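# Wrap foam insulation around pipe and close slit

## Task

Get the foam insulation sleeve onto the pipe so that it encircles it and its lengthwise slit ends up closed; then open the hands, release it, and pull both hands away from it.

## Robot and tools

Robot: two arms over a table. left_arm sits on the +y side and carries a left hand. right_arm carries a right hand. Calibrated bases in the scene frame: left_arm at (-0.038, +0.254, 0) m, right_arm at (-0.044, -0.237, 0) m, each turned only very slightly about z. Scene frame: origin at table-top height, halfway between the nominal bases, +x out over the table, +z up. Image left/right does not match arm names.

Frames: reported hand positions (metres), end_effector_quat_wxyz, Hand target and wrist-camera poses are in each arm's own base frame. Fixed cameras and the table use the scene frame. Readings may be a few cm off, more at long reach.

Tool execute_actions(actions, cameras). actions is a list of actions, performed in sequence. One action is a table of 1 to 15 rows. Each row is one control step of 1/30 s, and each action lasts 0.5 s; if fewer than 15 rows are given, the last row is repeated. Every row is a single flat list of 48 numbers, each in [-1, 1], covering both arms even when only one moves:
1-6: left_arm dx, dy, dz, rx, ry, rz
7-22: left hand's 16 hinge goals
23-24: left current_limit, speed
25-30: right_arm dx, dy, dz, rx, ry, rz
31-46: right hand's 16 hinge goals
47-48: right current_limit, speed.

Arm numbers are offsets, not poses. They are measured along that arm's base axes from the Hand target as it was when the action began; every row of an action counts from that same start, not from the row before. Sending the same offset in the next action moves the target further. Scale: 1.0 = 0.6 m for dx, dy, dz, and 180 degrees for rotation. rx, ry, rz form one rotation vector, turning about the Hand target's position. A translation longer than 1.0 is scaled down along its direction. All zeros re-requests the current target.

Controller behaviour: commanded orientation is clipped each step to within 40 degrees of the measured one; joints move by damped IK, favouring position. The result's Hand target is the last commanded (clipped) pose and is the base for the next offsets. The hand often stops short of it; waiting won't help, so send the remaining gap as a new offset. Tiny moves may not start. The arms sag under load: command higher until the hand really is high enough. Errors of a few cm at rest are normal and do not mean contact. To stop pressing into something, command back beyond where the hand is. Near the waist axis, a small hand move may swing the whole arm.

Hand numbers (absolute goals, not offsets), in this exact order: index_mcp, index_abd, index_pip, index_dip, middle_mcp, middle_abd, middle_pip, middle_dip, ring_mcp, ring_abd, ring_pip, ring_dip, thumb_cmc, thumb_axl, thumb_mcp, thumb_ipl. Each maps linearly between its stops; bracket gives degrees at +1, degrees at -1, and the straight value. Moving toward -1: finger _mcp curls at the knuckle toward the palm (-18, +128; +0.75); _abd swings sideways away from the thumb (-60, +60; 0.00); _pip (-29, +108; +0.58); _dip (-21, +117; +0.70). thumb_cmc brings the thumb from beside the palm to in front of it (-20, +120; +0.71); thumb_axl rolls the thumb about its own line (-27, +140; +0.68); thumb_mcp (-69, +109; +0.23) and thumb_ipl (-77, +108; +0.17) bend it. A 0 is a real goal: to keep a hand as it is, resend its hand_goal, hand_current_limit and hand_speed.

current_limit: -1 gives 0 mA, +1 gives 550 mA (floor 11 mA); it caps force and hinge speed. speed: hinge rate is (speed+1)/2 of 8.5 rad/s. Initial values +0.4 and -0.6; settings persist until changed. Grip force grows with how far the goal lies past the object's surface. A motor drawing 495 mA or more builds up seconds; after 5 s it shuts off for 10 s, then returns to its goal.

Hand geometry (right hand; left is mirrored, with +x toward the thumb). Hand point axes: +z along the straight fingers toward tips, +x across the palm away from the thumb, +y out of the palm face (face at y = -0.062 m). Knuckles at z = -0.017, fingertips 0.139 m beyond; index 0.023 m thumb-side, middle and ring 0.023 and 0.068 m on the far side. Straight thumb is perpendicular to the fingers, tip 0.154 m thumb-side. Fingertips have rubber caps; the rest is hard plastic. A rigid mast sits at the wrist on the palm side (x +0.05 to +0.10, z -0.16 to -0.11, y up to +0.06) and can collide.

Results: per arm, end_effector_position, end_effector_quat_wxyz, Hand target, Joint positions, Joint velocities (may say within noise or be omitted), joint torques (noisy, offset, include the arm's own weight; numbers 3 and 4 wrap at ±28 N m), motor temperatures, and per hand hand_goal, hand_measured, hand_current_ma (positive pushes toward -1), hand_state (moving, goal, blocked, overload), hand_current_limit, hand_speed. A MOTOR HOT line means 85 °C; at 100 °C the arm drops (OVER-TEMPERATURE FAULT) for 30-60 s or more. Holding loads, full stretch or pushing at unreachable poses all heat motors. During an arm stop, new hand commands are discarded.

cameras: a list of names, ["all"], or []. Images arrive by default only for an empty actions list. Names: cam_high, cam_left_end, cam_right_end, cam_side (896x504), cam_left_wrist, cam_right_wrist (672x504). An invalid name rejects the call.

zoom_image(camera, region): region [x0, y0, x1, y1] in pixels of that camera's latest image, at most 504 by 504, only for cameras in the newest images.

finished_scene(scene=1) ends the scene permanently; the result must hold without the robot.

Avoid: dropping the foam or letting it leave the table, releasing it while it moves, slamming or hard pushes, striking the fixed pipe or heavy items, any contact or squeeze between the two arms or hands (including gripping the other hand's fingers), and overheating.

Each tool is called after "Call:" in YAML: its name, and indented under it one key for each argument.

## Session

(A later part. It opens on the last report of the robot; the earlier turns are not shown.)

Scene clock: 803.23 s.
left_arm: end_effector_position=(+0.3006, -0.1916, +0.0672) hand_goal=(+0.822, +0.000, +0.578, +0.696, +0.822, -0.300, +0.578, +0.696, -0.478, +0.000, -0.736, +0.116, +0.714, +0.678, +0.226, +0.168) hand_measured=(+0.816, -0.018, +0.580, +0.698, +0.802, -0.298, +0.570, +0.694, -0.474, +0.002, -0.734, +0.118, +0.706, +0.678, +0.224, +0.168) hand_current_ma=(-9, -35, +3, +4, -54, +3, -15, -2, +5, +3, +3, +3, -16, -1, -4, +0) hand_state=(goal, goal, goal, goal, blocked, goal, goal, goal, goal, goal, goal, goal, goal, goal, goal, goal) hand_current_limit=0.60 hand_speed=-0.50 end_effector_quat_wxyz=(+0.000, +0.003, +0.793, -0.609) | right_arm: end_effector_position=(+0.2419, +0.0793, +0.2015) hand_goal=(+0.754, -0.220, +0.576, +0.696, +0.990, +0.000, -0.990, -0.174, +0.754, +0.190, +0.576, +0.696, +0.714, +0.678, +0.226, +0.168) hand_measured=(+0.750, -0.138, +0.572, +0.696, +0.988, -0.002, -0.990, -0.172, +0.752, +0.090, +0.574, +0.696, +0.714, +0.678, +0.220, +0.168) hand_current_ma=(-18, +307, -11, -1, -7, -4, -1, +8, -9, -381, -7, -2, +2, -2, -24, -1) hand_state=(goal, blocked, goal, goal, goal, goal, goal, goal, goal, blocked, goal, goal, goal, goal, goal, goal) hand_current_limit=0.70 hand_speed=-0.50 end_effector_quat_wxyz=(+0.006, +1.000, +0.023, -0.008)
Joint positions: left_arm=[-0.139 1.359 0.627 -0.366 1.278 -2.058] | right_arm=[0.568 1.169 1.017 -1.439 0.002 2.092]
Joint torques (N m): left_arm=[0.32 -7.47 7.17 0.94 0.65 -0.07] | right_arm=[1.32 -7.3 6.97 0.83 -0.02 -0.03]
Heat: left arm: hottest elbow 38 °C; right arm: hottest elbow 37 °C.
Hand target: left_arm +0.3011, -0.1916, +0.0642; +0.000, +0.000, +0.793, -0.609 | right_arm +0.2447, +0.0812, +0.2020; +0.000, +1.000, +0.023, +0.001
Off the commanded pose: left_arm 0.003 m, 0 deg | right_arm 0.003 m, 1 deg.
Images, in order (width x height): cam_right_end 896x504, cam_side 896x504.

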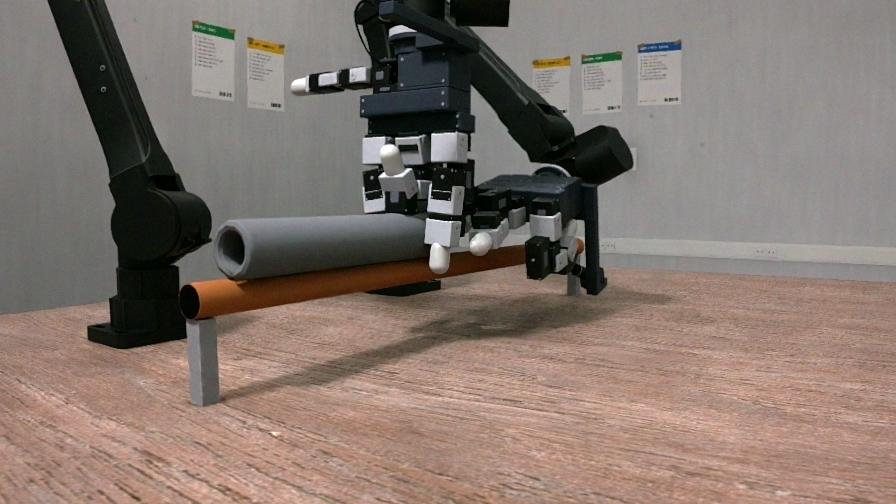

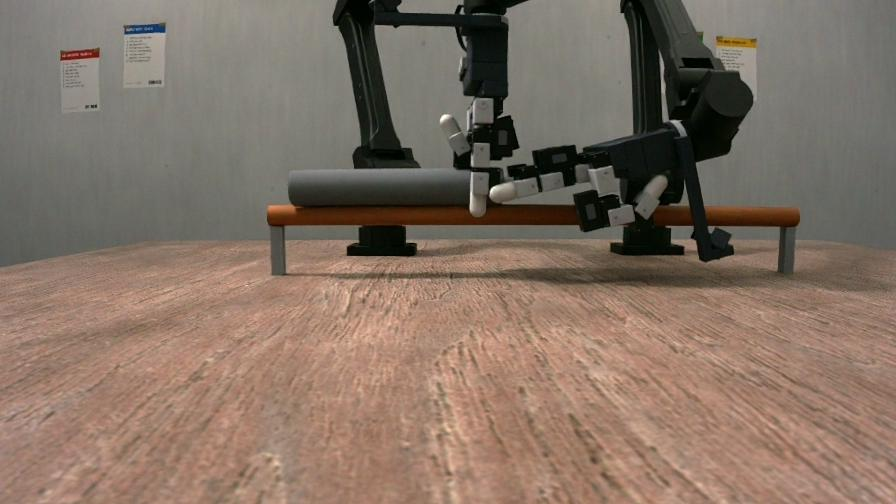

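Call:
execute_actions:
  actions:
    - [[0,0,-0.006,0,0,0,0.822,-0.0,0.577,0.696,0.822,-0.3,0.577,0.696,-0.478,0,-0.736,0.116,0.714,0.678,0.226,0.168,0.6,-0.5,0,0,-0.006,0,0,0,0.754,-0.22,0.576,0.696,0.99,0,-0.99,-0.174,0.754,0.19,0.576,0.696,0.714,0.678,0.226,0.168,0.7,-0.5]]
    - [[0,0,-0.008,0,0,0,0.822,0.02,0.577,0.696,0.822,-0.3,0.577,0.696,-0.478,0,-0.736,0.116,0.714,0.678,0.226,0.168,0.6,-0.5,0,0,0,0,0,0,0.754,-0.22,0.576,0.696,0.99,0,-0.99,-0.174,0.754,0.19,0.576,0.696,0.714,0.678,0.226,0.168,0.7,-0.5]]
  cameras: ["cam_right_end", "cam_side","cam_left_wrist"]

Call:
zoom_image:
  camera: "cam_right_end"
  region: [205, 205, 275, 290]

Call:
zoom_image:
  camera: "cam_side"
  region: [460, 130, 600, 235]

Call:
zoom_image:
  camera: "cam_left_wrist"
  region: [300, 20, 440, 140]

Scene clock: 804.83 s.
left_arm: end_effector_position=(+0.3033, -0.1920, +0.0619) hand_goal=(+0.822, +0.020, +0.578, +0.696, +0.822, -0.300, +0.578, +0.696, -0.478, +0.000, -0.736, +0.116, +0.714, +0.678, +0.226, +0.168) hand_measured=(+0.830, +0.006, +0.584, +0.700, +0.802, -0.298, +0.570, +0.694, -0.474, +0.002, -0.734, +0.118, +0.706, +0.678, +0.224, +0.168) hand_current_ma=(+14, -27, +12, +5, -54, +3, -15, -2, +5, +3, +3, +3, -16, -1, -4, +0) hand_state=(goal, goal, goal, goal, blocked, goal, goal, goal, goal, goal, goal, goal, goal, goal, goal, goal) hand_current_limit=0.60 hand_speed=-0.50 end_effector_quat_wxyz=(+0.004, +0.005, +0.792, -0.610) | right_arm: end_effector_position=(+0.2423, +0.0795, +0.1999) hand_goal=(+0.754, -0.220, +0.576, +0.696, +0.990, +0.000, -0.990, -0.174, +0.754, +0.190, +0.576, +0.696, +0.714, +0.678, +0.226, +0.168) hand_measured=(+0.748, -0.138, +0.572, +0.696, +0.988, -0.002, -0.990, -0.172, +0.750, +0.090, +0.574, +0.696, +0.714, +0.678, +0.220, +0.168) hand_current_ma=(-21, +307, -11, -1, -7, -4, -1, +8, -14, -381, -7, -2, +2, -2, -24, -1) hand_state=(goal, blocked, goal, goal, goal, goal, goal, goal, goal, blocked, goal, goal, goal, goal, goal, goal) hand_current_limit=0.70 hand_speed=-0.50 end_effector_quat_wxyz=(+0.006, +1.000, +0.023, -0.007)
Joint positions: left_arm=[-0.139 1.375 0.624 -0.338 1.278 -2.058] | right_arm=[0.568 1.169 1.013 -1.433 0.002 2.092]
Joint velocities: left_arm=[-0.005 -0.015 -0.002 -0.027 -0.051 -0.154] | right_arm=[within noise]
Joint torques (N m): left_arm=[0.09 -7.47 6.61 1.01 0.65 -0.08] | right_arm=[1.14 -7.06 6.6 0.94 -0.03 -0.02]
Heat: left arm: hottest elbow 38 °C; right arm: hottest elbow 37 °C.
Hand target: left_arm +0.3009, -0.1915, +0.0556; +0.000, +0.000, +0.793, -0.609 | right_arm +0.2447, +0.0812, +0.1984; +0.000, +1.000, +0.023, +0.001
Off the commanded pose: left_arm 0.007 m, 1 deg | right_arm 0.003 m, 1 deg.
Images, in order (width x height): cam_right_end 896x504, cam_side 896x504, cam_left_wrist 672x504.

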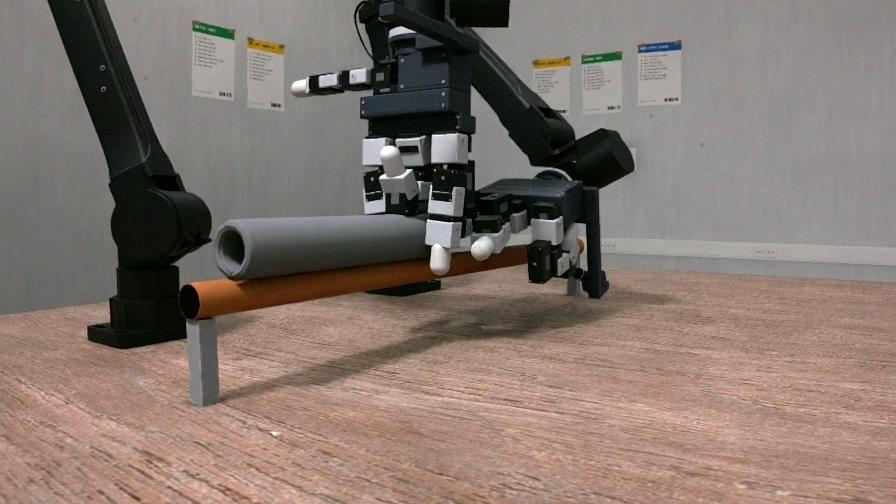

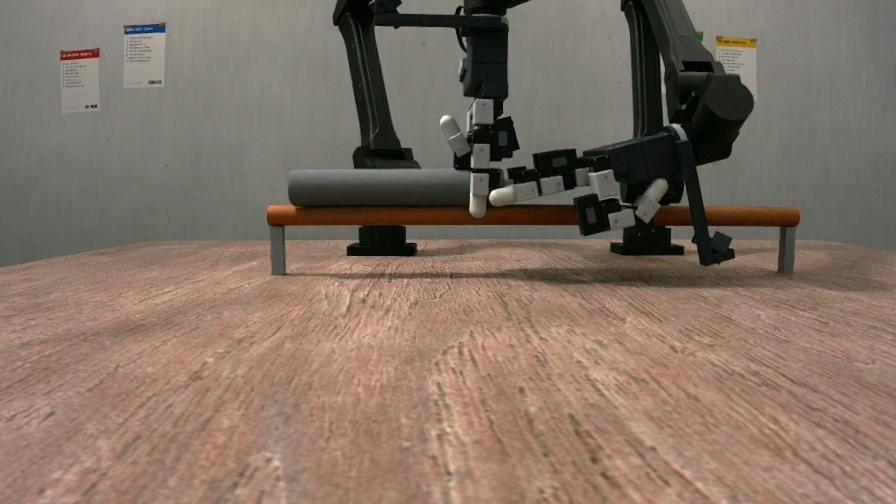

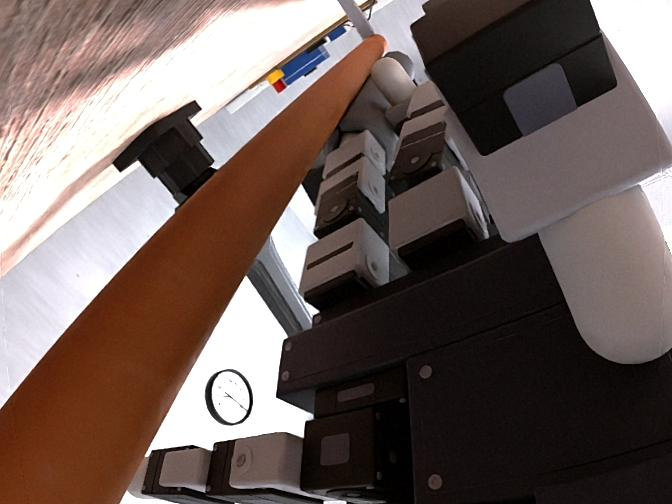

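Scaled by 5.929 from the camera's 896x504 image, which has a finer 1280x720 frame.

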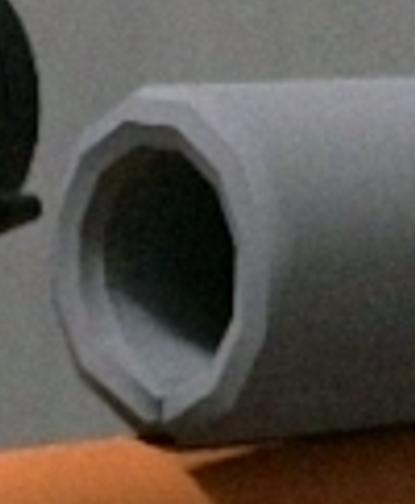

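Scaled by 3.600 from the camera's 896x504 image, which has a finer 1280x720 frame.

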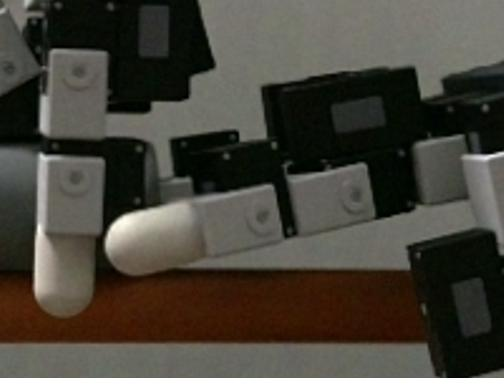

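Scaled by 3.600 from the camera's 672x504 image, which has a finer 960x720 frame.

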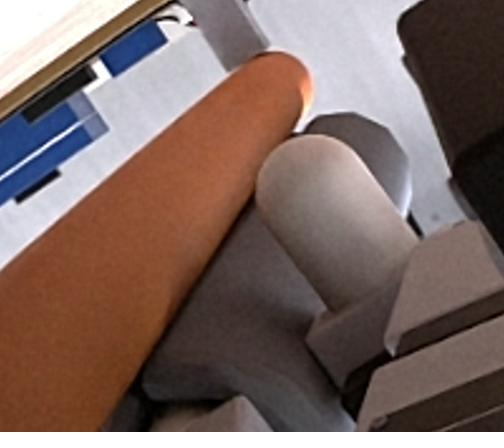

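Call:
execute_actions:
  actions:
    - [[0,0,-0.010,0,0,0,0.822,0.02,0.577,0.696,0.822,-0.3,0.577,0.696,-0.478,0,-0.736,0.116,0.714,0.678,0.226,0.168,0.6,-0.5,0,0,-0.003,0,0,0,0.754,-0.20,0.576,0.696,0.99,0,-0.99,-0.174,0.754,0.17,0.576,0.696,0.714,0.678,0.226,0.168,0.7,-0.5]]
  cameras: ["cam_side"]

Call:
zoom_image:
  camera: "cam_side"
  region: [460, 130, 600, 235]

Scene clock: 806.50 s.
left_arm: end_effector_position=(+0.3041, -0.1923, +0.0575) hand_goal=(+0.822, +0.020, +0.578, +0.696, +0.822, -0.300, +0.578, +0.696, -0.478, +0.000, -0.736, +0.116, +0.714, +0.678, +0.226, +0.168) hand_measured=(+0.844, +0.010, +0.592, +0.702, +0.802, -0.298, +0.570, +0.694, -0.474, +0.002, -0.734, +0.118, +0.706, +0.678, +0.224, +0.168) hand_current_ma=(+60, -18, +33, +12, -54, +3, -15, -2, +5, +3, +3, +3, -16, -1, -4, +0) hand_state=(blocked, goal, goal, goal, blocked, goal, goal, goal, goal, goal, goal, goal, goal, goal, goal, goal) hand_current_limit=0.60 hand_speed=-0.50 end_effector_quat_wxyz=(+0.004, +0.006, +0.792, -0.611) | right_arm: end_effector_position=(+0.2425, +0.0796, +0.1993) hand_goal=(+0.754, -0.200, +0.576, +0.696, +0.990, +0.000, -0.990, -0.174, +0.754, +0.170, +0.576, +0.696, +0.714, +0.678, +0.226, +0.168) hand_measured=(+0.748, -0.138, +0.572, +0.696, +0.988, -0.002, -0.992, -0.172, +0.750, +0.090, +0.574, +0.696, +0.714, +0.678, +0.220, +0.168) hand_current_ma=(-21, +228, -11, -1, -7, -4, -4, +8, -18, -298, -7, -2, +2, -2, -24, -1) hand_state=(goal, blocked, goal, goal, goal, goal, goal, goal, goal, blocked, goal, goal, goal, goal, goal, goal) hand_current_limit=0.70 hand_speed=-0.50 end_effector_quat_wxyz=(+0.005, +1.000, +0.023, -0.007)
Joint positions: left_arm=[-0.139 1.388 0.619 -0.316 1.28 -2.06] | right_arm=[0.568 1.169 1.011 -1.43 0.002 2.092]
Joint torques (N m): left_arm=[0.21 -7.18 6.3 0.98 0.56 -0.07] | right_arm=[1.14 -6.71 6.5 0.96 -0.01 -0.02]
Heat: left arm: hottest elbow 38 °C; right arm: hottest elbow 37 °C.
Hand target: left_arm +0.3010, -0.1915, +0.0497; +0.000, +0.000, +0.793, -0.609 | right_arm +0.2447, +0.0813, +0.1966; +0.000, +1.000, +0.023, +0.001
Off the commanded pose: left_arm 0.009 m, 1 deg | right_arm 0.004 m, 1 deg.
Images, in order (width x height): cam_side 896x504.

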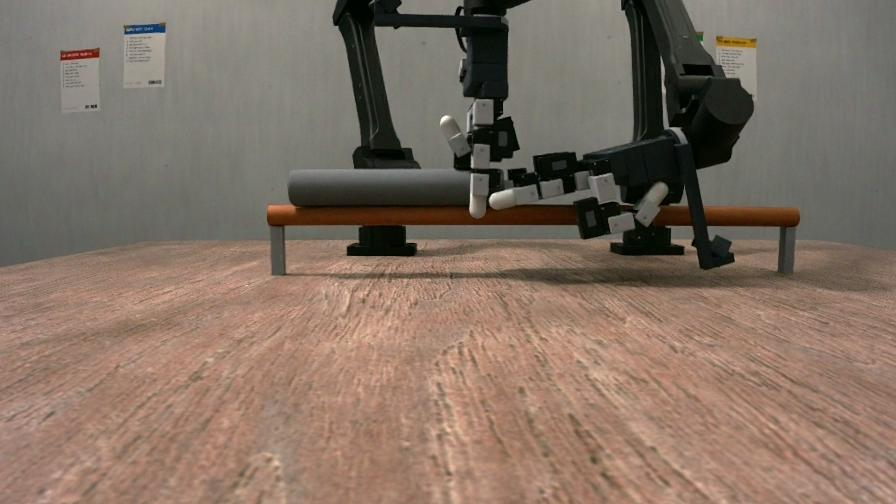

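Scaled by 3.600 from the camera's 896x504 image, which has a finer 1280x720 frame.

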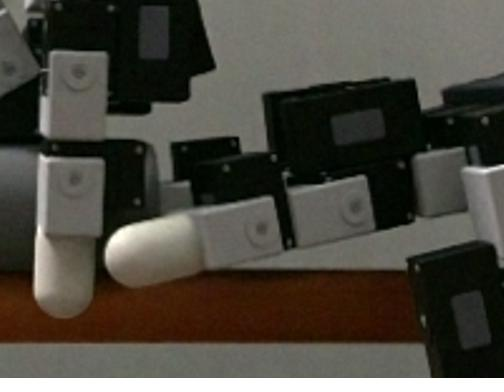

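Call:
execute_actions:
  actions:
    - [[0,0,0,0,0,0,0.77,0.02,0.577,0.696,0.822,-0.3,0.577,0.696,-0.478,0,-0.736,0.116,0.714,0.678,0.226,0.168,0.6,-0.5,0,0,0,0,0,0,0.754,-0.17,0.576,0.696,0.99,0,-0.99,-0.174,0.754,0.14,0.576,0.696,0.714,0.678,0.226,0.168,0.7,-0.5]]
  cameras: ["cam_side","cam_left_wrist","cam_right_end"]

Call:
zoom_image:
  camera: "cam_left_wrist"
  region: [300, 40, 400, 140]

Call:
zoom_image:
  camera: "cam_right_end"
  region: [205, 205, 275, 290]

Scene clock: 808.17 s.
left_arm: end_effector_position=(+0.3040, -0.1925, +0.0578) hand_goal=(+0.770, +0.020, +0.578, +0.696, +0.822, -0.300, +0.578, +0.696, -0.478, +0.000, -0.736, +0.116, +0.714, +0.678, +0.226, +0.168) hand_measured=(+0.836, +0.010, +0.596, +0.706, +0.802, -0.298, +0.570, +0.694, -0.474, +0.002, -0.734, +0.118, +0.706, +0.678, +0.224, +0.168) hand_current_ma=(+234, -18, +44, +18, -54, +3, -15, -2, +5, +3, +3, +3, -16, -1, -4, +0) hand_state=(blocked, goal, goal, goal, blocked, goal, goal, goal, goal, goal, goal, goal, goal, goal, goal, goal) hand_current_limit=0.60 hand_speed=-0.50 end_effector_quat_wxyz=(+0.004, +0.006, +0.791, -0.611) | right_arm: end_effector_position=(+0.2427, +0.0797, +0.1988) hand_goal=(+0.754, -0.170, +0.576, +0.696, +0.990, +0.000, -0.990, -0.174, +0.754, +0.140, +0.576, +0.696, +0.714, +0.678, +0.226, +0.168) hand_measured=(+0.748, -0.126, +0.572, +0.696, +0.988, -0.002, -0.992, -0.172, +0.750, +0.088, +0.574, +0.696, +0.714, +0.678, +0.220, +0.168) hand_current_ma=(-21, +158, -11, -1, -7, -4, -7, +8, -18, -188, -7, -2, +2, -2, -24, -1) hand_state=(goal, blocked, goal, goal, goal, goal, goal, goal, goal, blocked, goal, goal, goal, goal, goal, goal) hand_current_limit=0.70 hand_speed=-0.50 end_effector_quat_wxyz=(+0.005, +1.000, +0.023, -0.006)
Joint positions: left_arm=[-0.139 1.388 0.619 -0.315 1.281 -2.062] | right_arm=[0.568 1.169 1.01 -1.428 0.002 2.092]
Joint torques (N m): left_arm=[0.32 -7.36 6.26 0.98 0.52 -0.04] | right_arm=[1.32 -6.65 6.56 0.96 -0.01 -0.04]
Heat: left arm: hottest elbow 38 °C; right arm: hottest elbow 37 °C.
Hand target: left_arm +0.3011, -0.1915, +0.0498; +0.000, +0.000, +0.793, -0.609 | right_arm +0.2447, +0.0813, +0.1966; +0.000, +1.000, +0.023, +0.001
Off the commanded pose: left_arm 0.009 m, 1 deg | right_arm 0.003 m, 1 deg.
Images, in order (width x height): cam_right_end 896x504, cam_side 896x504, cam_left_wrist 672x504.

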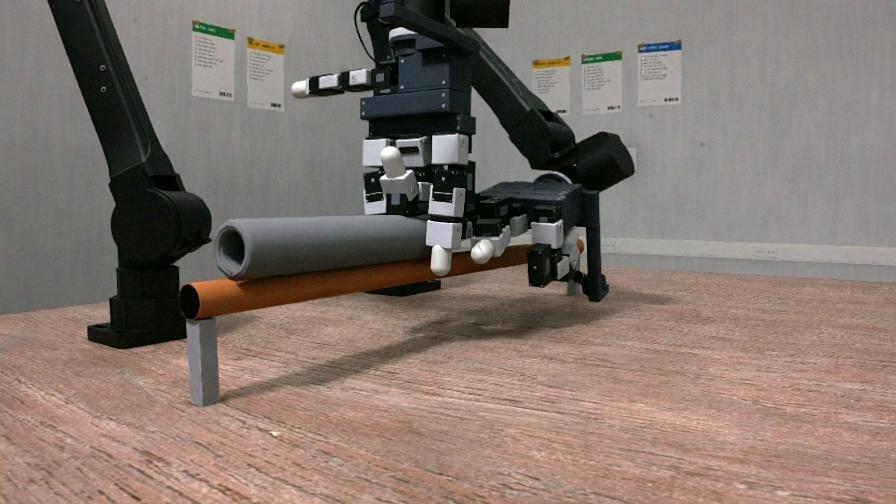

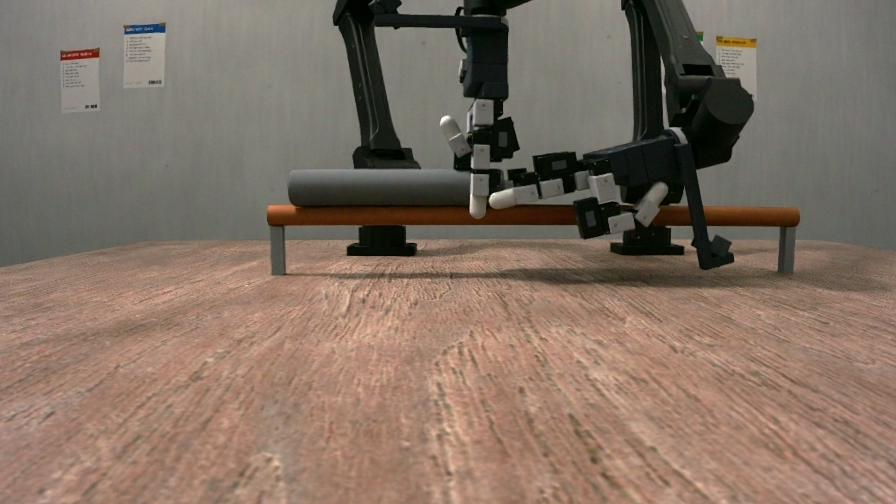

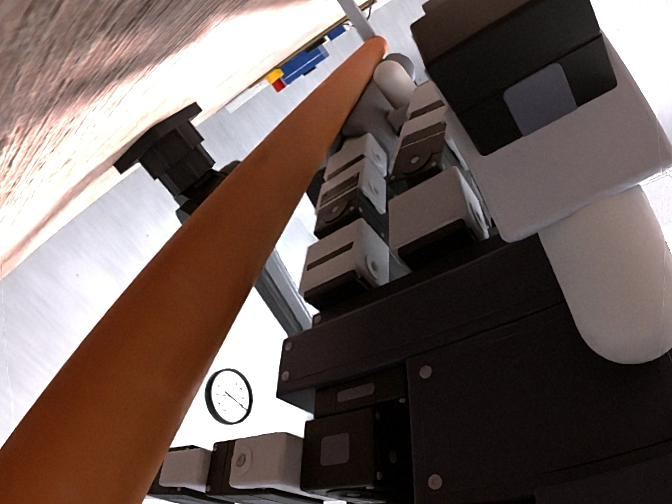

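Scaled by 5.040 from the camera's 672x504 image, which has a finer 960x720 frame.

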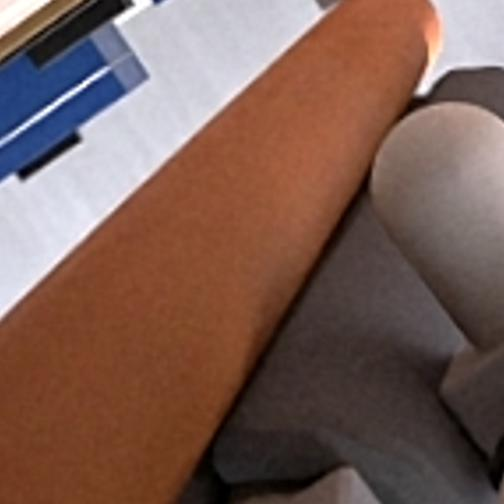

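Scaled by 5.929 from the camera's 896x504 image, which has a finer 1280x720 frame.

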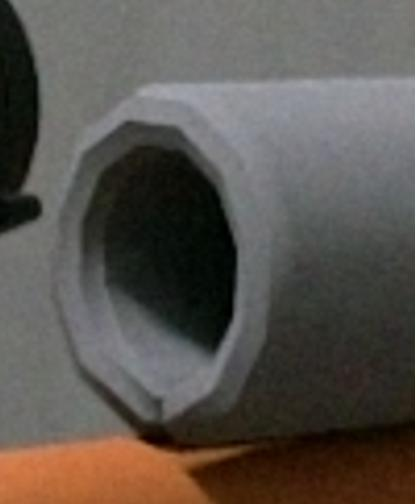

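Call:
execute_actions:
  actions:
    - [[0,0,0,0,0,0,0.77,0.02,0.577,0.696,0.822,-0.3,0.577,0.696,-0.478,0,-0.736,0.116,0.714,0.678,0.226,0.168,0.6,-0.5,0,0,0,0,0,0,0.754,-0.09,0.576,0.696,0.99,0,-0.99,-0.174,0.754,0.06,0.576,0.696,0.714,0.678,0.226,0.168,0.7,-0.8]]
    - [[0,0,0,0,0,0,0.77,0.02,0.577,0.696,0.822,-0.3,0.577,0.696,-0.478,0,-0.736,0.116,0.714,0.678,0.226,0.168,0.6,-0.5,0,0,0,0,0,0,0.754,-0.04,0.576,0.696,0.99,0,-0.99,-0.174,0.754,0.01,0.576,0.696,0.714,0.678,0.226,0.168,0.7,-0.8]]
  cameras: ["cam_side","cam_left_wrist","cam_right_end","cam_high"]

Call:
zoom_image:
  camera: "cam_right_end"
  region: [205, 205, 275, 290]

Scene clock: 809.67 s.
left_arm: end_effector_position=(+0.3039, -0.1925, +0.0578) hand_goal=(+0.770, +0.020, +0.578, +0.696, +0.822, -0.300, +0.578, +0.696, -0.478, +0.000, -0.736, +0.116, +0.714, +0.678, +0.226, +0.168) hand_measured=(+0.834, +0.010, +0.596, +0.706, +0.802, -0.298, +0.570, +0.694, -0.474, +0.002, -0.734, +0.118, +0.706, +0.678, +0.224, +0.168) hand_current_ma=(+229, -18, +44, +19, -54, +3, -15, -2, +5, +3, +3, +3, -16, -1, -4, +0) hand_state=(blocked, goal, goal, goal, blocked, goal, goal, goal, goal, goal, goal, goal, goal, goal, goal, goal) hand_current_limit=0.60 hand_speed=-0.50 end_effector_quat_wxyz=(+0.004, +0.005, +0.791, -0.611) | right_arm: end_effector_position=(+0.2434, +0.0802, +0.1976) hand_goal=(+0.754, -0.040, +0.576, +0.696, +0.990, +0.000, -0.990, -0.174, +0.754, +0.010, +0.576, +0.696, +0.714, +0.678, +0.226, +0.168) hand_measured=(+0.750, -0.042, +0.572, +0.696, +0.986, -0.002, -0.994, -0.172, +0.750, +0.014, +0.574, +0.696, +0.714, +0.678, +0.220, +0.168) hand_current_ma=(-17, -7, -11, -1, -14, -4, -10, +8, -16, +9, -7, -2, +2, -2, -24, -1) hand_state=(goal, goal, goal, goal, goal, goal, goal, goal, goal, goal, goal, goal, goal, goal, goal, goal) hand_current_limit=0.70 hand_speed=-0.80 end_effector_quat_wxyz=(+0.004, +1.000, +0.023, -0.005)
Joint positions: left_arm=[-0.139 1.388 0.619 -0.315 1.281 -2.062] | right_arm=[0.568 1.169 1.008 -1.421 0.002 2.092]
Joint torques (N m): left_arm=[0.03 -7.12 6.32 0.98 0.53 -0.04] | right_arm=[1.44 -6.83 6.75 0.68 -0.03 -0.04]
Heat: left arm: hottest elbow 38 °C; right arm: hottest elbow 36 °C.
Hand target: left_arm +0.3011, -0.1915, +0.0498; +0.000, +0.001, +0.793, -0.609 | right_arm +0.2447, +0.0813, +0.1967; +0.000, +1.000, +0.023, +0.001
Off the commanded pose: left_arm 0.009 m, 1 deg | right_arm 0.002 m, 1 deg.
Images, in order (width x height): cam_high 896x504, cam_right_end 896x504, cam_side 896x504, cam_left_wrist 672x504.

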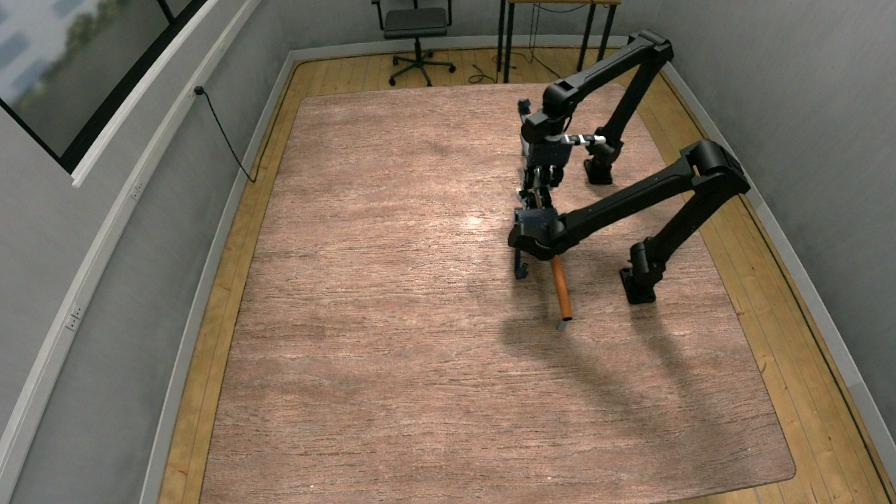

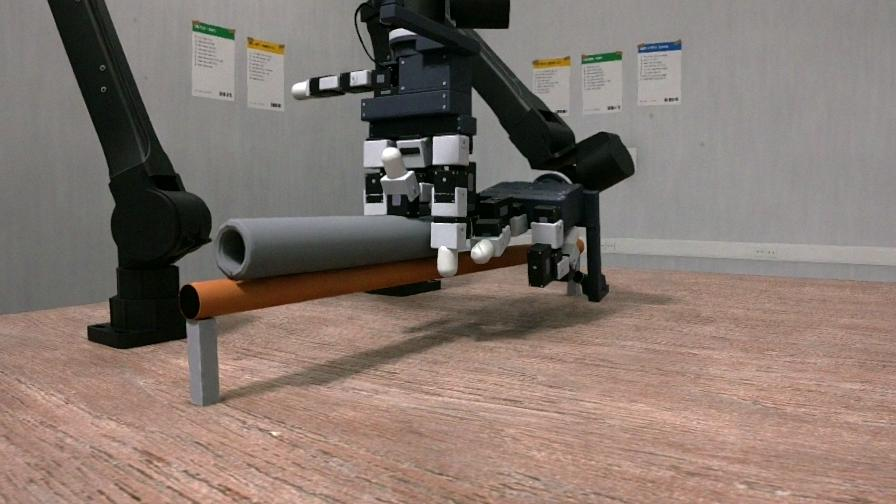

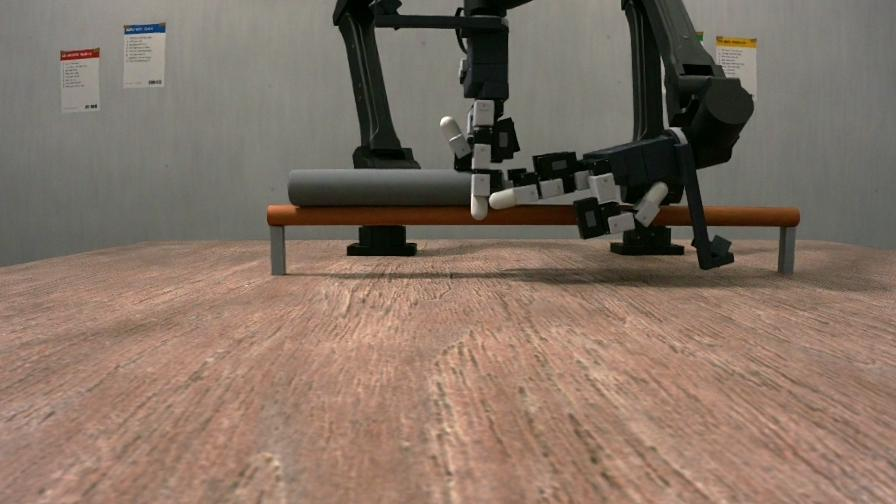

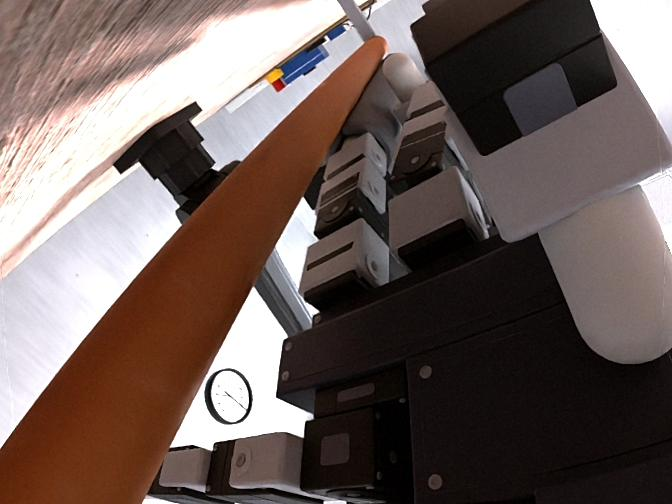

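Scaled by 5.929 from the camera's 896x504 image, which has a finer 1280x720 frame.

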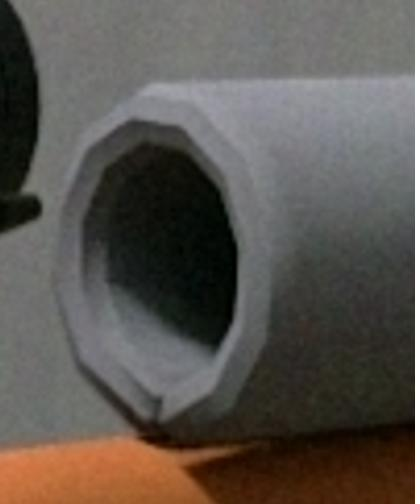

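Call:
execute_actions:
  actions:
    - [[0,0,0,0,0,0,0.77,0.02,0.577,0.696,0.822,-0.5,0.577,0.696,-0.478,0,-0.736,0.116,0.714,0.678,0.226,0.168,0.6,-0.5,0,0,0,0,0,0,0.754,0.08,0.576,0.696,0.99,0,-0.99,-0.174,0.754,-0.1,0.576,0.696,0.714,0.678,0.226,0.168,0.7,-0.8]]
    - [[0,0,0,0,0,0,0.77,0.02,0.577,0.696,0.822,-0.5,0.577,0.696,-0.478,0,-0.736,0.116,0.714,0.678,0.226,0.168,0.6,-0.5,0,0,0.03,0,0,0,0.754,0.1,0.576,0.696,0.99,0,-0.99,-0.174,0.754,-0.12,0.576,0.696,0.714,0.678,0.226,0.168,0.7,-0.8]]
  cameras: ["cam_right_end","cam_high","cam_left_wrist"]

Call:
zoom_image:
  camera: "cam_right_end"
  region: [205, 205, 275, 290]

Scene clock: 812.20 s.
left_arm: end_effector_position=(+0.3039, -0.1925, +0.0578) hand_goal=(+0.770, +0.020, +0.578, +0.696, +0.822, -0.500, +0.578, +0.696, -0.478, +0.000, -0.736, +0.116, +0.714, +0.678, +0.226, +0.168) hand_measured=(+0.834, +0.010, +0.596, +0.706, +0.802, -0.496, +0.570, +0.694, -0.474, +0.002, -0.734, +0.118, +0.706, +0.678, +0.224, +0.168) hand_current_ma=(+222, -16, +44, +19, -54, +5, -15, -2, +5, +3, +3, +3, -16, -1, -4, +0) hand_state=(blocked, goal, goal, goal, blocked, goal, goal, goal, goal, goal, goal, goal, goal, goal, goal, goal) hand_current_limit=0.60 hand_speed=-0.50 end_effector_quat_wxyz=(+0.004, +0.005, +0.791, -0.611) | right_arm: end_effector_position=(+0.2384, +0.0771, +0.1992) hand_goal=(+0.754, +0.100, +0.576, +0.696, +0.990, +0.000, -0.990, -0.174, +0.754, -0.120, +0.576, +0.696, +0.714, +0.678, +0.226, +0.168) hand_measured=(+0.750, +0.096, +0.572, +0.696, +0.988, -0.002, -0.994, -0.172, +0.750, -0.116, +0.574, +0.696, +0.714, +0.678, +0.220, +0.168) hand_current_ma=(-15, -10, -11, -1, -8, -4, -10, +8, -14, +13, -7, -2, +2, -2, -24, -1) hand_state=(goal, goal, goal, goal, goal, goal, goal, goal, goal, goal, goal, goal, goal, goal, goal, goal) hand_current_limit=0.70 hand_speed=-0.80 end_effector_quat_wxyz=(+0.010, +1.000, +0.023, -0.015)
Joint positions: left_arm=[-0.139 1.388 0.619 -0.315 1.281 -2.062] | right_arm=[0.568 1.169 1.008 -1.445 0.002 2.092]
Joint torques (N m): left_arm=[-0.09 -7.24 6.34 0.96 0.52 -0.04] | right_arm=[1.2 -7.24 10.02 -0.23 -0.01 -0.05]
Heat: left arm: hottest elbow 38 °C; right arm: hottest elbow 36 °C.
Hand target: left_arm +0.3011, -0.1915, +0.0498; +0.000, +0.001, +0.793, -0.609 | right_arm +0.2448, +0.0813, +0.2146; +0.000, +1.000, +0.023, +0.001
Off the commanded pose: left_arm 0.009 m, 1 deg | right_arm 0.017 m, 2 deg.
Images, in order (width x height): cam_high 896x504, cam_right_end 896x504, cam_left_wrist 672x504.

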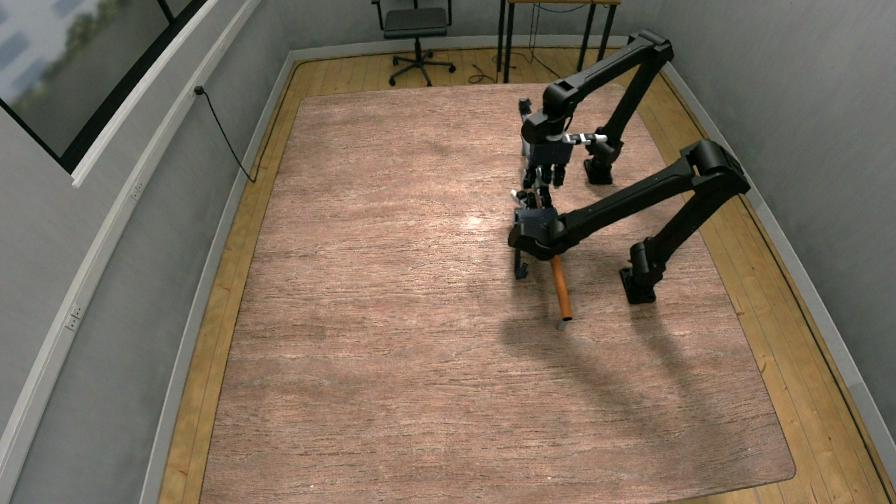

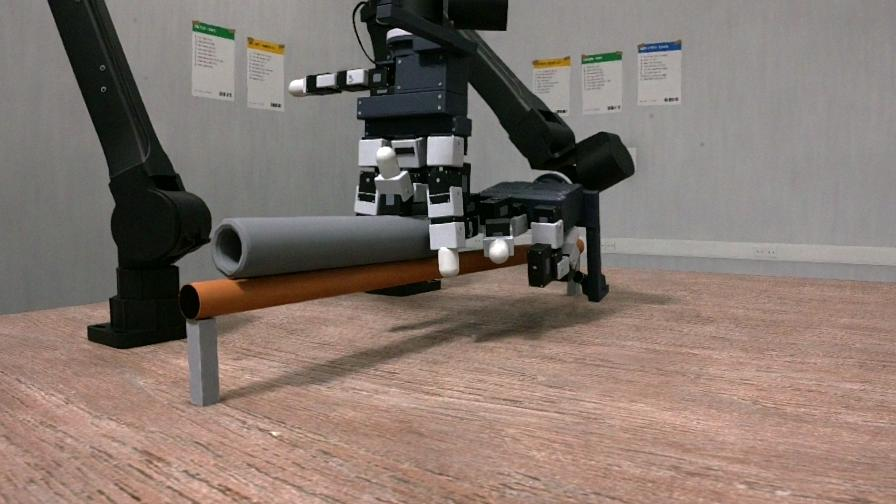

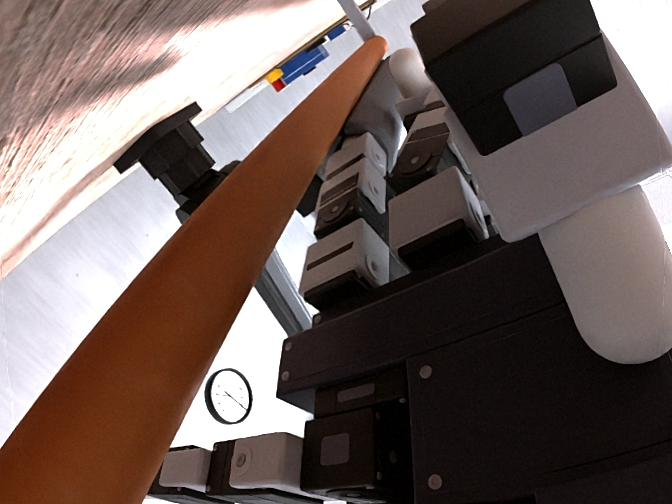

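Scaled by 5.929 from the camera's 896x504 image, which has a finer 1280x720 frame.

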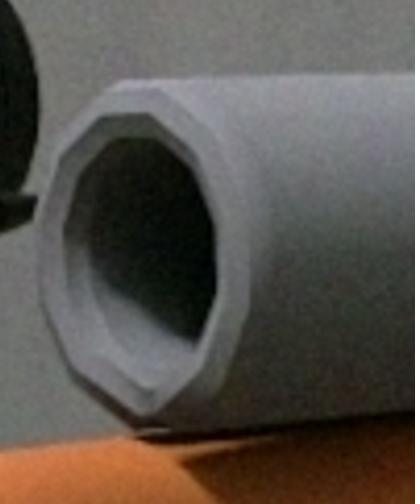

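Call:
execute_actions:
  actions:
    - [[0,0,0,0,0,0,0.77,0.02,0.577,0.696,0.822,-0.5,0.577,0.696,-0.478,0,-0.736,0.116,0.714,0.678,0.226,0.168,0.6,-0.5,0.003,0,0.02,0,0,0,0.754,0.1,0.576,0.696,0.99,0,-0.99,-0.174,0.754,-0.12,0.576,0.696,0.714,0.678,0.226,0.168,0.7,-0.8],[0,0,0,0,0,0,0.77,0.02,0.577,0.696,0.822,-0.5,0.577,0.696,-0.478,0,-0.736,0.116,0.714,0.678,0.226,0.168,0.6,-0.5,0.006,0,0.05,0,0,0,0.754,0.1,0.576,0.696,0.99,0,-0.99,-0.174,0.754,-0.12,0.576,0.696,0.714,0.678,0.226,0.168,0.7,-0.8]]
  cameras: ["cam_right_end"]

Call:
zoom_image:
  camera: "cam_right_end"
  region: [205, 205, 275, 290]

Scene clock: 813.20 s.
left_arm: end_effector_position=(+0.3039, -0.1925, +0.0578) hand_goal=(+0.770, +0.020, +0.578, +0.696, +0.822, -0.500, +0.578, +0.696, -0.478, +0.000, -0.736, +0.116, +0.714, +0.678, +0.226, +0.168) hand_measured=(+0.834, +0.010, +0.596, +0.706, +0.802, -0.496, +0.570, +0.694, -0.474, +0.002, -0.734, +0.118, +0.706, +0.678, +0.224, +0.168) hand_current_ma=(+222, -16, +44, +19, -54, +5, -15, -2, +5, +3, +3, +3, -16, -1, -4, +0) hand_state=(blocked, goal, goal, goal, blocked, goal, goal, goal, goal, goal, goal, goal, goal, goal, goal, goal) hand_current_limit=0.60 hand_speed=-0.50 end_effector_quat_wxyz=(+0.004, +0.005, +0.791, -0.611) | right_arm: end_effector_position=(+0.2393, +0.0777, +0.2271) hand_goal=(+0.754, +0.100, +0.576, +0.696, +0.990, +0.000, -0.990, -0.174, +0.754, -0.120, +0.576, +0.696, +0.714, +0.678, +0.226, +0.168) hand_measured=(+0.750, +0.096, +0.572, +0.696, +0.988, -0.002, -0.990, -0.172, +0.750, -0.116, +0.574, +0.696, +0.714, +0.678, +0.220, +0.168) hand_current_ma=(-14, -9, -11, -1, -8, -4, -1, +8, -14, +11, -7, -2, +2, -2, -24, -1) hand_state=(goal, goal, goal, goal, goal, goal, goal, goal, goal, goal, goal, goal, goal, goal, goal, goal) hand_current_limit=0.70 hand_speed=-0.80 end_effector_quat_wxyz=(+0.012, +1.000, +0.023, -0.018)
Joint positions: left_arm=[-0.139 1.388 0.619 -0.315 1.281 -2.063] | right_arm=[0.568 1.168 1.079 -1.525 0.002 2.092]
Joint torques (N m): left_arm=[-0.03 -7.3 6.32 1.06 0.53 -0.03] | right_arm=[0.67 -7.36 10.73 -0.09 -0.01 -0.11]
Heat: left arm: hottest elbow 38 °C; right arm: hottest elbow 37 °C.
Hand target: left_arm +0.3011, -0.1915, +0.0498; +0.000, +0.000, +0.793, -0.609 | right_arm +0.2483, +0.0812, +0.2446; +0.000, +1.000, +0.023, +0.001
Off the commanded pose: left_arm 0.009 m, 1 deg | right_arm 0.020 m, 3 deg.
Images, in order (width x height): cam_right_end 896x504.

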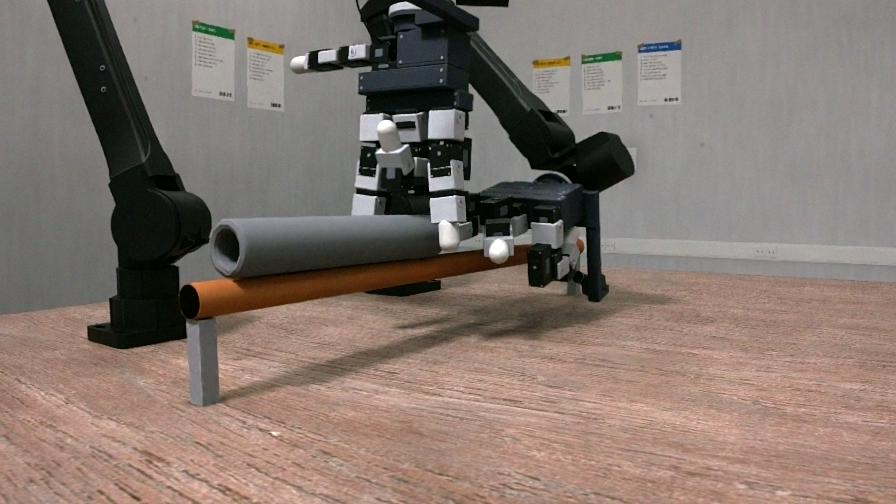

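Scaled by 5.929 from the camera's 896x504 image, which has a finer 1280x720 frame.

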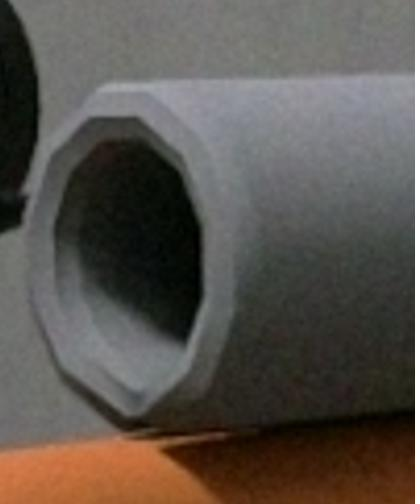

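Call:
execute_actions:
  actions: []
  cameras: ["cam_right_end","cam_side","cam_left_end"]

Call:
zoom_image:
  camera: "cam_right_end"
  region: [205, 205, 275, 290]

Call:
zoom_image:
  camera: "cam_side"
  region: [280, 130, 600, 235]

Scene clock: 813.33 s.
left_arm: end_effector_position=(+0.3039, -0.1925, +0.0578) hand_goal=(+0.770, +0.020, +0.578, +0.696, +0.822, -0.500, +0.578, +0.696, -0.478, +0.000, -0.736, +0.116, +0.714, +0.678, +0.226, +0.168) hand_measured=(+0.834, +0.010, +0.596, +0.706, +0.802, -0.496, +0.570, +0.694, -0.474, +0.002, -0.734, +0.118, +0.706, +0.678, +0.224, +0.168) hand_current_ma=(+222, -16, +44, +19, -54, +5, -15, -2, +5, +3, +3, +3, -16, -1, -4, +0) hand_state=(blocked, goal, goal, goal, blocked, goal, goal, goal, goal, goal, goal, goal, goal, goal, goal, goal) hand_current_limit=0.60 hand_speed=-0.50 end_effector_quat_wxyz=(+0.004, +0.005, +0.791, -0.611) | right_arm: end_effector_position=(+0.2393, +0.0777, +0.2271) hand_goal=(+0.754, +0.100, +0.576, +0.696, +0.990, +0.000, -0.990, -0.174, +0.754, -0.120, +0.576, +0.696, +0.714, +0.678, +0.226, +0.168) hand_measured=(+0.750, +0.096, +0.572, +0.696, +0.988, -0.002, -0.990, -0.172, +0.750, -0.116, +0.574, +0.696, +0.714, +0.678, +0.220, +0.168) hand_current_ma=(-14, -9, -11, -1, -8, -4, -1, +8, -14, +11, -7, -2, +2, -2, -24, -1) hand_state=(goal, goal, goal, goal, goal, goal, goal, goal, goal, goal, goal, goal, goal, goal, goal, goal) hand_current_limit=0.70 hand_speed=-0.80 end_effector_quat_wxyz=(+0.012, +1.000, +0.023, -0.018)
Joint positions: left_arm=[-0.139 1.388 0.619 -0.315 1.281 -2.063] | right_arm=[0.568 1.168 1.079 -1.525 0.002 2.092]
Joint velocities: within noise
Joint torques (N m): left_arm=[0.09 -7.24 6.27 0.92 0.51 -0.03] | right_arm=[0.79 -7.12 10.76 -0.09 0 -0.1]
Motor temperatures (°C): left_arm=[25 33 38 27 26 24] | right_arm=[29 32 37 22 23 21]
Heat: left arm: hottest elbow 38 °C; right arm: hottest elbow 37 °C.
Hand target: left_arm +0.3011, -0.1915, +0.0498; +0.000, +0.000, +0.793, -0.609 | right_arm +0.2483, +0.0813, +0.2446; +0.000, +1.000, +0.023, +0.001
Off the commanded pose: left_arm 0.009 m, 1 deg | right_arm 0.020 m, 3 deg.
Images, in order (width x height): cam_left_end 896x504, cam_right_end 896x504, cam_side 896x504.

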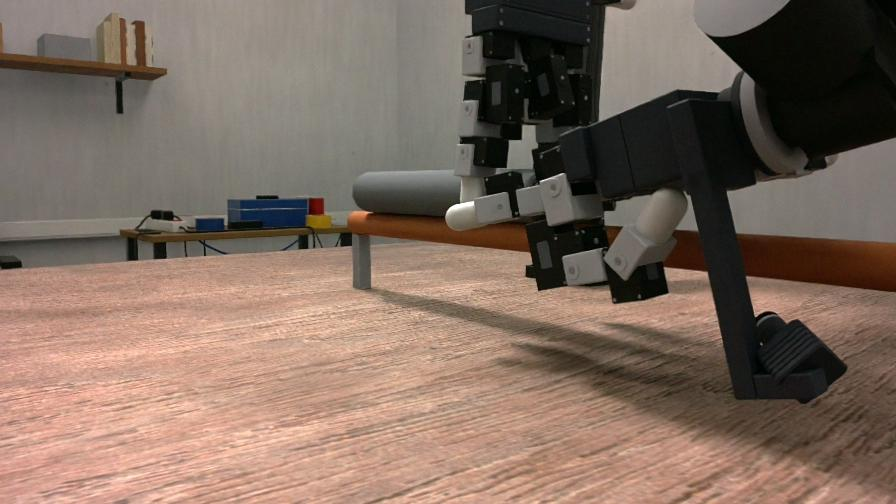

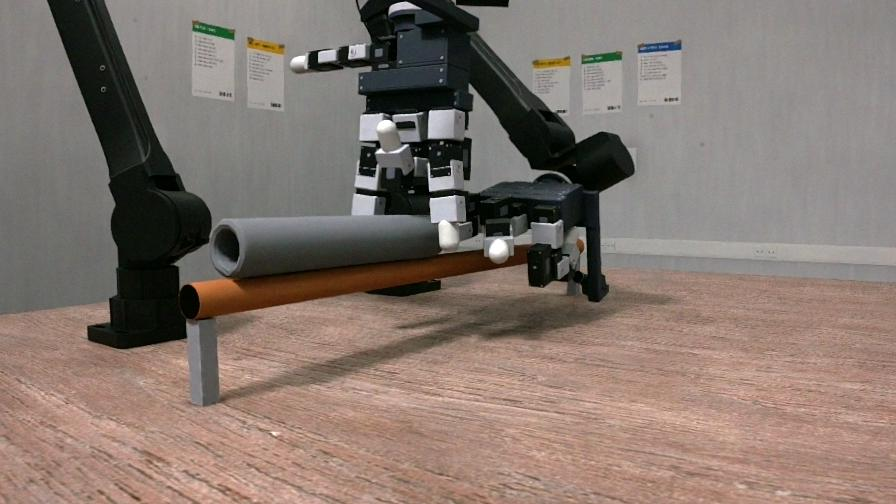

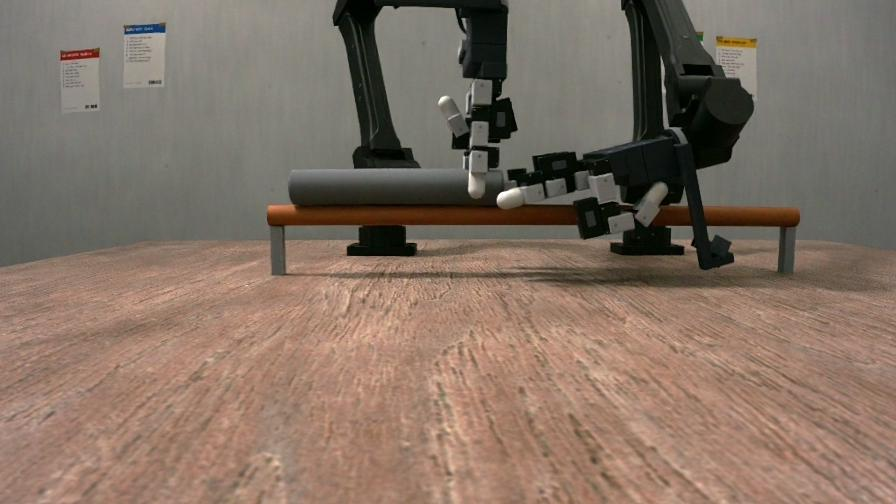

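Scaled by 5.929 from the camera's 896x504 image, which has a finer 1280x720 frame.

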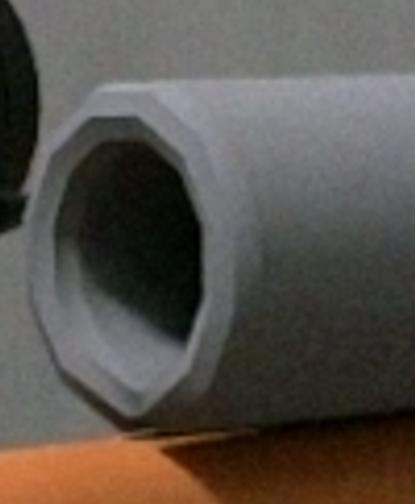

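Scaled by 1.575 from the camera's 896x504 image, which has a finer 1280x720 frame.

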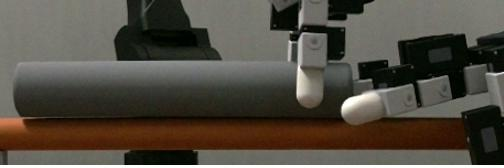

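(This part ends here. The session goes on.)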